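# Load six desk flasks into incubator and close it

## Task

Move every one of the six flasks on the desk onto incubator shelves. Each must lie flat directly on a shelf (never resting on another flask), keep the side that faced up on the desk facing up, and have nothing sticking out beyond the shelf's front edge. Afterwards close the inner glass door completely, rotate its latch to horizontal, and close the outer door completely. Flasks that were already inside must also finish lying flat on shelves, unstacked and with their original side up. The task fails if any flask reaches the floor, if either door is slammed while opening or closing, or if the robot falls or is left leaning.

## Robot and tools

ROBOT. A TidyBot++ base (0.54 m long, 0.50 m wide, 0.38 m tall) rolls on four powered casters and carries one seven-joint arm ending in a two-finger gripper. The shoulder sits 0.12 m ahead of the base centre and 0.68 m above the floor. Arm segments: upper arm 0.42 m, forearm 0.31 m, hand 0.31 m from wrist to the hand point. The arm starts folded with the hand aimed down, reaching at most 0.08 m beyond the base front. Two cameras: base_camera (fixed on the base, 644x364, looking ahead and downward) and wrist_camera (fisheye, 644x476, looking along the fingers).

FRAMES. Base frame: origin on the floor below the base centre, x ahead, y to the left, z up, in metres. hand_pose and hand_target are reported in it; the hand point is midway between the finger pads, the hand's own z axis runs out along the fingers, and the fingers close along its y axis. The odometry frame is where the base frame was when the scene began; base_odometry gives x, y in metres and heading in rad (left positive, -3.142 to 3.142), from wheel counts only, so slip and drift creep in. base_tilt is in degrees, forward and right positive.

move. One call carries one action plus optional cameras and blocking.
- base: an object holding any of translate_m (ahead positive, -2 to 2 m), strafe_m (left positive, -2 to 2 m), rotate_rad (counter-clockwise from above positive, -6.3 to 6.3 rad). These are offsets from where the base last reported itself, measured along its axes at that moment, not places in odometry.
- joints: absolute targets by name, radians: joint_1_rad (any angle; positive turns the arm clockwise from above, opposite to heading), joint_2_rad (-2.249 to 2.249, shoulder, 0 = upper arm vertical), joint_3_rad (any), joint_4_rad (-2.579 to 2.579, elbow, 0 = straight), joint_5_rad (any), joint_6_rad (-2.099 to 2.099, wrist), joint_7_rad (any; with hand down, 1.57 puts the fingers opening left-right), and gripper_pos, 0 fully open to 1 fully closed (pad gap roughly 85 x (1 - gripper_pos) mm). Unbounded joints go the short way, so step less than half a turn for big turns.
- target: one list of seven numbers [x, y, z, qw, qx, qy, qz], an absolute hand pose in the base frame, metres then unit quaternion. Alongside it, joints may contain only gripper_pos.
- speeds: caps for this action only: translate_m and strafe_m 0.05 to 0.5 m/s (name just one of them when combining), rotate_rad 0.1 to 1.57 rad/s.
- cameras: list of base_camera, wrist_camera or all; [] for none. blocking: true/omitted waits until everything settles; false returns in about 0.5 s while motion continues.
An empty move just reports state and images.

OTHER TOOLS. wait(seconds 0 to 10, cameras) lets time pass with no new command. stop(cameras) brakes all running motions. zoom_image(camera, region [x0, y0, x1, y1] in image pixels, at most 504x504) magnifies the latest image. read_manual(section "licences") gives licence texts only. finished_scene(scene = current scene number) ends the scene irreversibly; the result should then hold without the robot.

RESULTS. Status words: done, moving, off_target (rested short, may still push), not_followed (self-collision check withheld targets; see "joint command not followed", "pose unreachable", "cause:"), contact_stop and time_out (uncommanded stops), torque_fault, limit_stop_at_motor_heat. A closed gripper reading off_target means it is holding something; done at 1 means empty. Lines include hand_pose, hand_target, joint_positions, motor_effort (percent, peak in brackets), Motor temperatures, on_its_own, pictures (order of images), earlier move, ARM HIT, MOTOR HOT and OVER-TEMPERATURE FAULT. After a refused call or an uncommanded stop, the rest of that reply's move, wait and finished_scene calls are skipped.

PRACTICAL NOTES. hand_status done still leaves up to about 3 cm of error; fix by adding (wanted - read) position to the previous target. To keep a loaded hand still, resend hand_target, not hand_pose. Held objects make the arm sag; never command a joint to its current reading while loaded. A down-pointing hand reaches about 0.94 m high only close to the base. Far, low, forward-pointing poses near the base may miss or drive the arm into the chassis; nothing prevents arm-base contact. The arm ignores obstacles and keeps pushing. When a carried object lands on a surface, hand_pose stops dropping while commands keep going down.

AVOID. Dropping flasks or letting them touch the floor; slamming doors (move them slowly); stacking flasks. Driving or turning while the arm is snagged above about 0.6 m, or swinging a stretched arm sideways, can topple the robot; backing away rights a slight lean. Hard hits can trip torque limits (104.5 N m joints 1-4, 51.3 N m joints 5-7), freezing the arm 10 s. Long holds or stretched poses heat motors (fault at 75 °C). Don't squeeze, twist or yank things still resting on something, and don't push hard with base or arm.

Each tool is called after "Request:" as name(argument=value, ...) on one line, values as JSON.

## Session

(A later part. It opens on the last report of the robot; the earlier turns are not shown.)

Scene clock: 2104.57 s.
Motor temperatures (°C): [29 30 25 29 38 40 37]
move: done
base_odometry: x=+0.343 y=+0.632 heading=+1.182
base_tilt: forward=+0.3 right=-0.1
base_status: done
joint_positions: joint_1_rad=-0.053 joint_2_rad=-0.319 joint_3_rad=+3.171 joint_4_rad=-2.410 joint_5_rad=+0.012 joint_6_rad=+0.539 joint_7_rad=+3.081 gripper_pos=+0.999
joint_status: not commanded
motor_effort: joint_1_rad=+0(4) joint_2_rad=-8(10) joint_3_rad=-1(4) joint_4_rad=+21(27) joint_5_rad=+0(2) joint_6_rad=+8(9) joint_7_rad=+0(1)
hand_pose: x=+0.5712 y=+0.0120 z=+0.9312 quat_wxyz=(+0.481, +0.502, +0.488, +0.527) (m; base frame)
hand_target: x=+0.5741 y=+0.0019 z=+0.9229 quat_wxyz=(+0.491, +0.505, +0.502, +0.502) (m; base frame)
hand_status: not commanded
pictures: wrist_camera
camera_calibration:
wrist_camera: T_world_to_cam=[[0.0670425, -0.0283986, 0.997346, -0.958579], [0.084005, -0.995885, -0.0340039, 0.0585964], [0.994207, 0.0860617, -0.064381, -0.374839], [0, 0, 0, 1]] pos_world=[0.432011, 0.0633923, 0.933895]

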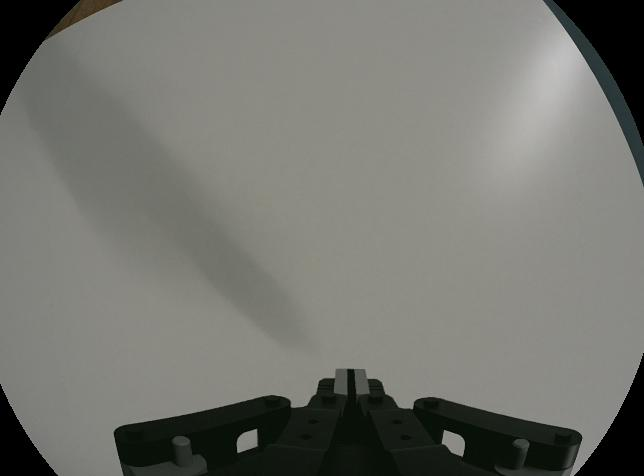

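Request:
move(base={"translate_m": 0.06, "strafe_m": -0.015}, speeds={"translate_m": 0.06}, cameras=["wrist_camera"])

Scene clock: 2109.20 s.
Motor temperatures (°C): [29 30 25 29 38 40 37]
move: done
base_odometry: x=+0.380 y=+0.682 heading=+1.182
base_tilt: forward=+0.3 right=-0.2
base_status: done
joint_positions: joint_1_rad=-0.053 joint_2_rad=-0.319 joint_3_rad=+3.171 joint_4_rad=-2.410 joint_5_rad=+0.012 joint_6_rad=+0.539 joint_7_rad=+3.081 gripper_pos=+0.999
joint_status: not commanded
motor_effort: joint_1_rad=+0(1) joint_2_rad=-7(10) joint_3_rad=+0(2) joint_4_rad=+21(21) joint_5_rad=+0(1) joint_6_rad=+9(9) joint_7_rad=+0(0)
hand_pose: x=+0.5714 y=+0.0120 z=+0.9309 quat_wxyz=(+0.481, +0.503, +0.488, +0.527) (m; base frame)
hand_target: x=+0.5741 y=+0.0019 z=+0.9229 quat_wxyz=(+0.491, +0.505, +0.502, +0.502) (m; base frame)
hand_status: not commanded
pictures: wrist_camera
camera_calibration:
wrist_camera: T_world_to_cam=[[0.0677453, -0.0284363, 0.997297, -0.958549], [0.0839751, -0.995884, -0.0341003, 0.0586717], [0.994162, 0.0860582, -0.0650785, -0.37439], [0, 0, 0, 1]] pos_world=[0.432215, 0.063392, 0.933595]

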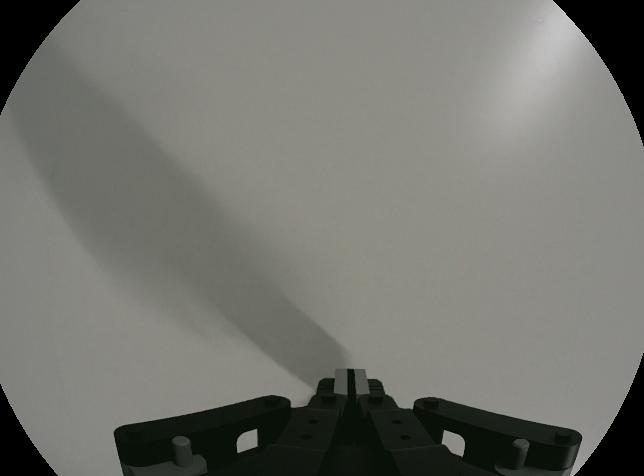

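Request:
move(base={"translate_m": 0.04, "strafe_m": -0.008}, speeds={"translate_m": 0.06}, cameras=["wrist_camera"])

Request:
move(base={"translate_m": 0.04, "strafe_m": -0.005}, speeds={"translate_m": 0.06}, cameras=["wrist_camera", "base_camera"])

Scene clock: 2112.60 s.
Motor temperatures (°C): [29 30 25 29 38 40 37]
move: done
base_odometry: x=+0.402 y=+0.715 heading=+1.182
base_tilt: forward=+0.2 right=-0.1
base_status: done
joint_positions: joint_1_rad=-0.057 joint_2_rad=-0.386 joint_3_rad=+3.165 joint_4_rad=-2.460 joint_5_rad=+0.012 joint_6_rad=+0.538 joint_7_rad=+3.081 gripper_pos=+0.999
joint_status: not commanded
motor_effort: joint_1_rad=+4(6) joint_2_rad=+8(11) joint_3_rad=+5(7) joint_4_rad=+30(32) joint_5_rad=-2(3) joint_6_rad=+9(10) joint_7_rad=+0(1)
hand_pose: x=+0.5470 y=+0.0160 z=+0.9309 quat_wxyz=(+0.483, +0.496, +0.487, +0.533) (m; base frame)
hand_target: x=+0.5741 y=+0.0019 z=+0.9229 quat_wxyz=(+0.491, +0.505, +0.502, +0.502) (m; base frame)
hand_status: not commanded
pictures: wrist_camera
camera_calibration:
wrist_camera: T_world_to_cam=[[0.0514741, -0.0278425, 0.998286, -0.948828], [0.0946412, -0.994977, -0.0326301, 0.0574106], [0.99418, 0.0961586, -0.0485805, -0.36595], [0, 0, 0, 1]] pos_world=[0.407227, 0.0658937, 0.931297]

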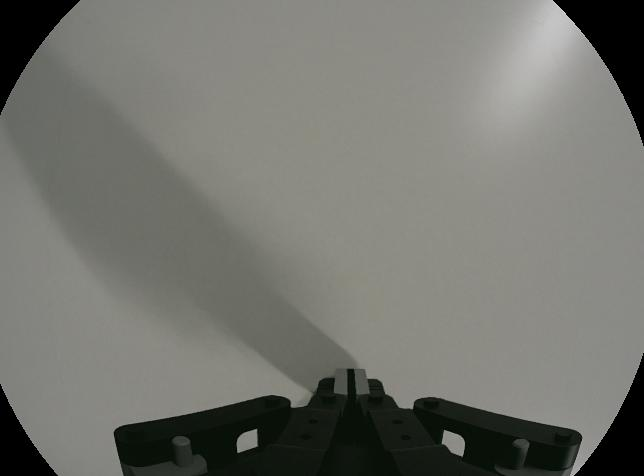

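Scene clock: 2115.20 s.
Motor temperatures (°C): [29 30 25 29 38 40 37]
move: time_out
base_odometry: x=+0.421 y=+0.747 heading=+1.184
base_tilt: forward=+0.2 right=-0.2
base_status: translate_m time_out (by the wheels' count: +0.037 of +0.040); strafe_m time_out (by the wheels' count: -0.005 of -0.005)
joint_positions: joint_1_rad=-0.061 joint_2_rad=-0.481 joint_3_rad=+3.155 joint_4_rad=-2.528 joint_5_rad=+0.012 joint_6_rad=+0.537 joint_7_rad=+3.081 gripper_pos=+0.999
joint_status: not commanded
motor_effort: joint_1_rad=+4(7) joint_2_rad=+26(32) joint_3_rad=+6(10) joint_4_rad=+41(45) joint_5_rad=-2(4) joint_6_rad=+9(10) joint_7_rad=+0(1)
hand_pose: x=+0.5139 y=+0.0211 z=+0.9298 quat_wxyz=(+0.486, +0.485, +0.484, +0.543) (m; base frame)
hand_target: x=+0.5741 y=+0.0019 z=+0.9229 quat_wxyz=(+0.491, +0.505, +0.502, +0.502) (m; base frame)
hand_status: not commanded
pictures: base_camera, wrist_camera
camera_calibration:
wrist_camera: T_world_to_cam=[[0.0253564, -0.0257568, 0.999347, -0.933488], [0.109407, -0.993592, -0.0283844, 0.0540832], [0.993674, 0.110055, -0.0223759, -0.358097], [0, 0, 0, 1]] pos_world=[0.373585, 0.0691035, 0.9264]

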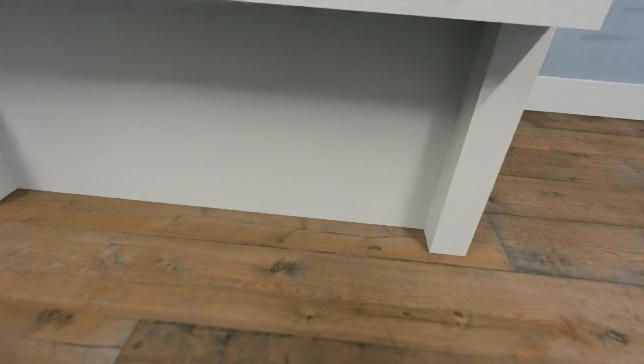

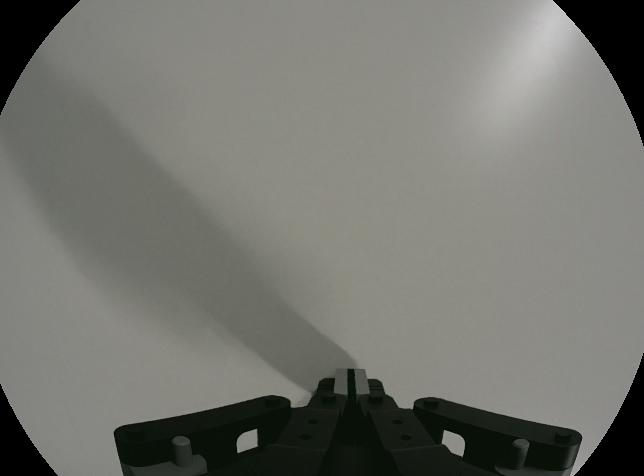

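Request:
move(base={"translate_m": -0.3}, speeds={"translate_m": 0.15}, cameras=[])

Request:
move(base={"translate_m": -0.25, "strafe_m": -0.5}, joints={"joint_7_rad": 1.6})

Scene clock: 2120.20 s.
Motor temperatures (°C): [29 30 25 29 38 40 37]
move: done
base_odometry: x=+0.308 y=+0.469 heading=+1.184
base_tilt: forward=+0.2 right=-0.1
base_status: done
joint_positions: joint_1_rad=-0.057 joint_2_rad=-0.317 joint_3_rad=+3.163 joint_4_rad=-2.410 joint_5_rad=+0.012 joint_6_rad=+0.537 joint_7_rad=+3.081 gripper_pos=+0.999
joint_status: not commanded
motor_effort: joint_1_rad=+0(3) joint_2_rad=-8(28) joint_3_rad=+0(6) joint_4_rad=+20(40) joint_5_rad=+0(2) joint_6_rad=+9(10) joint_7_rad=+0(1)
hand_pose: x=+0.5716 y=+0.0184 z=+0.9296 quat_wxyz=(+0.478, +0.500, +0.493, +0.528) (m; base frame)
hand_target: x=+0.5741 y=+0.0019 z=+0.9229 quat_wxyz=(+0.491, +0.505, +0.502, +0.502) (m; base frame)
hand_status: not commanded
pictures: none
No camera images: "cameras" was empty.

Scene clock: 2122.43 s.
Motor temperatures (°C): [29 30 25 29 38 40 37]
move: done
base_odometry: x=+0.676 y=+0.049 heading=+1.183
base_tilt: forward=+0.3 right=-0.2
base_status: done
joint_positions: joint_1_rad=-0.055 joint_2_rad=-0.317 joint_3_rad=+3.169 joint_4_rad=-2.410 joint_5_rad=+0.012 joint_6_rad=+0.537 joint_7_rad=+1.662 gripper_pos=+0.999
joint_status: all done
motor_effort: joint_1_rad=+0(2) joint_2_rad=-8(9) joint_3_rad=+0(3) joint_4_rad=+21(21) joint_5_rad=+0(1) joint_6_rad=+9(9) joint_7_rad=+0(1)
hand_pose: x=+0.5718 y=+0.0145 z=+0.9296 quat_wxyz=(+0.021, +0.700, +0.045, +0.712) (m; base frame)
hand_target: x=+0.5741 y=+0.0019 z=+0.9229 quat_wxyz=(+0.003, +0.712, +0.009, +0.702) (m; base frame)
hand_status: not commanded
pictures: base_camera, wrist_camera
camera_calibration:
wrist_camera: T_world_to_cam=[[0.118209, -0.985333, 0.123065, -0.159573], [0.0718888, -0.115117, -0.990747, 0.944502], [0.990383, 0.125962, 0.0572266, -0.487224], [0, 0, 0, 1]] pos_world=[0.433502, 0.0128676, 0.983283]

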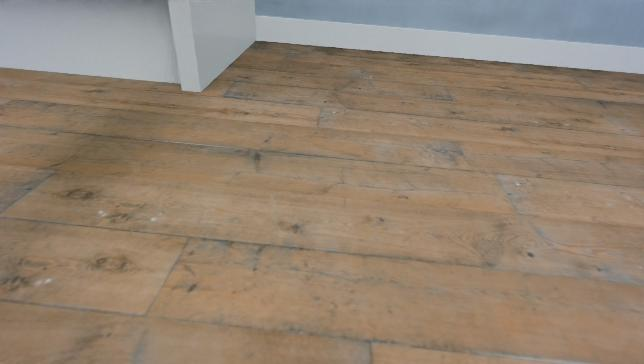

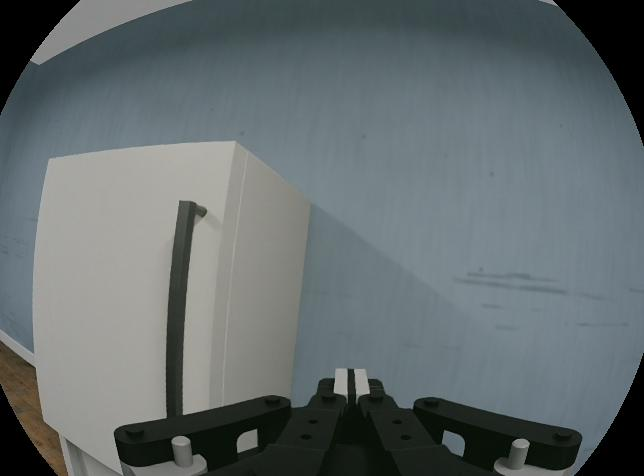

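Request:
zoom_image(camera="wrist_camera", region=[150, 120, 330, 420])

Scaled by 1.680.

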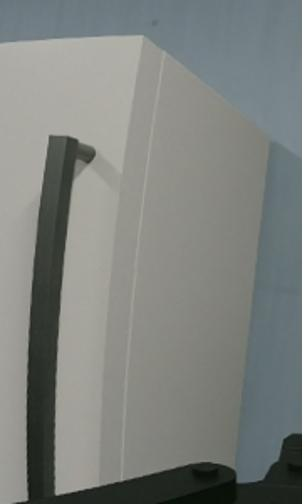

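Request:
move(base={"translate_m": 0.45, "strafe_m": -0.25}, speeds={"translate_m": 0.35}, joints={"joint_1_rad": -0.9}, cameras=["wrist_camera"])

Scene clock: 2128.37 s.
Motor temperatures (°C): [29 30 25 29 38 40 37]
move: done
base_odometry: x=+1.078 y=+0.371 heading=+1.183
base_tilt: forward=+0.3 right=-0.1
base_status: done
joint_positions: joint_1_rad=-0.883 joint_2_rad=-0.317 joint_3_rad=+3.169 joint_4_rad=-2.410 joint_5_rad=+0.012 joint_6_rad=+0.537 joint_7_rad=+1.662 gripper_pos=+0.999
joint_status: all done
motor_effort: joint_1_rad=+0(1) joint_2_rad=-7(8) joint_3_rad=+0(2) joint_4_rad=+20(21) joint_5_rad=+1(1) joint_6_rad=+8(9) joint_7_rad=+0(0)
hand_pose: x=+0.4147 y=+0.3432 z=+0.9297 quat_wxyz=(-0.267, +0.623, +0.323, +0.660) (m; base frame)
hand_target: x=+0.4159 y=+0.3449 z=+0.9229 quat_wxyz=(-0.288, +0.644, +0.304, +0.640) (m; base frame)
hand_status: not commanded
pictures: wrist_camera
camera_calibration:
wrist_camera: T_world_to_cam=[[0.80556, -0.579608, 0.12299, -0.241278], [0.133465, -0.0247374, -0.990745, 0.937118], [0.577287, 0.81452, 0.0574299, -0.438158], [0, 0, 0, 1]] pos_world=[0.322235, 0.240224, 0.983283]

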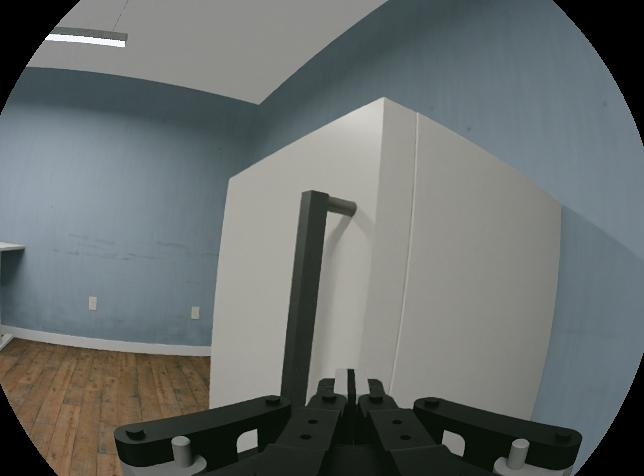

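Request:
finished_scene(scene=1)

The scene is finished: the task was done.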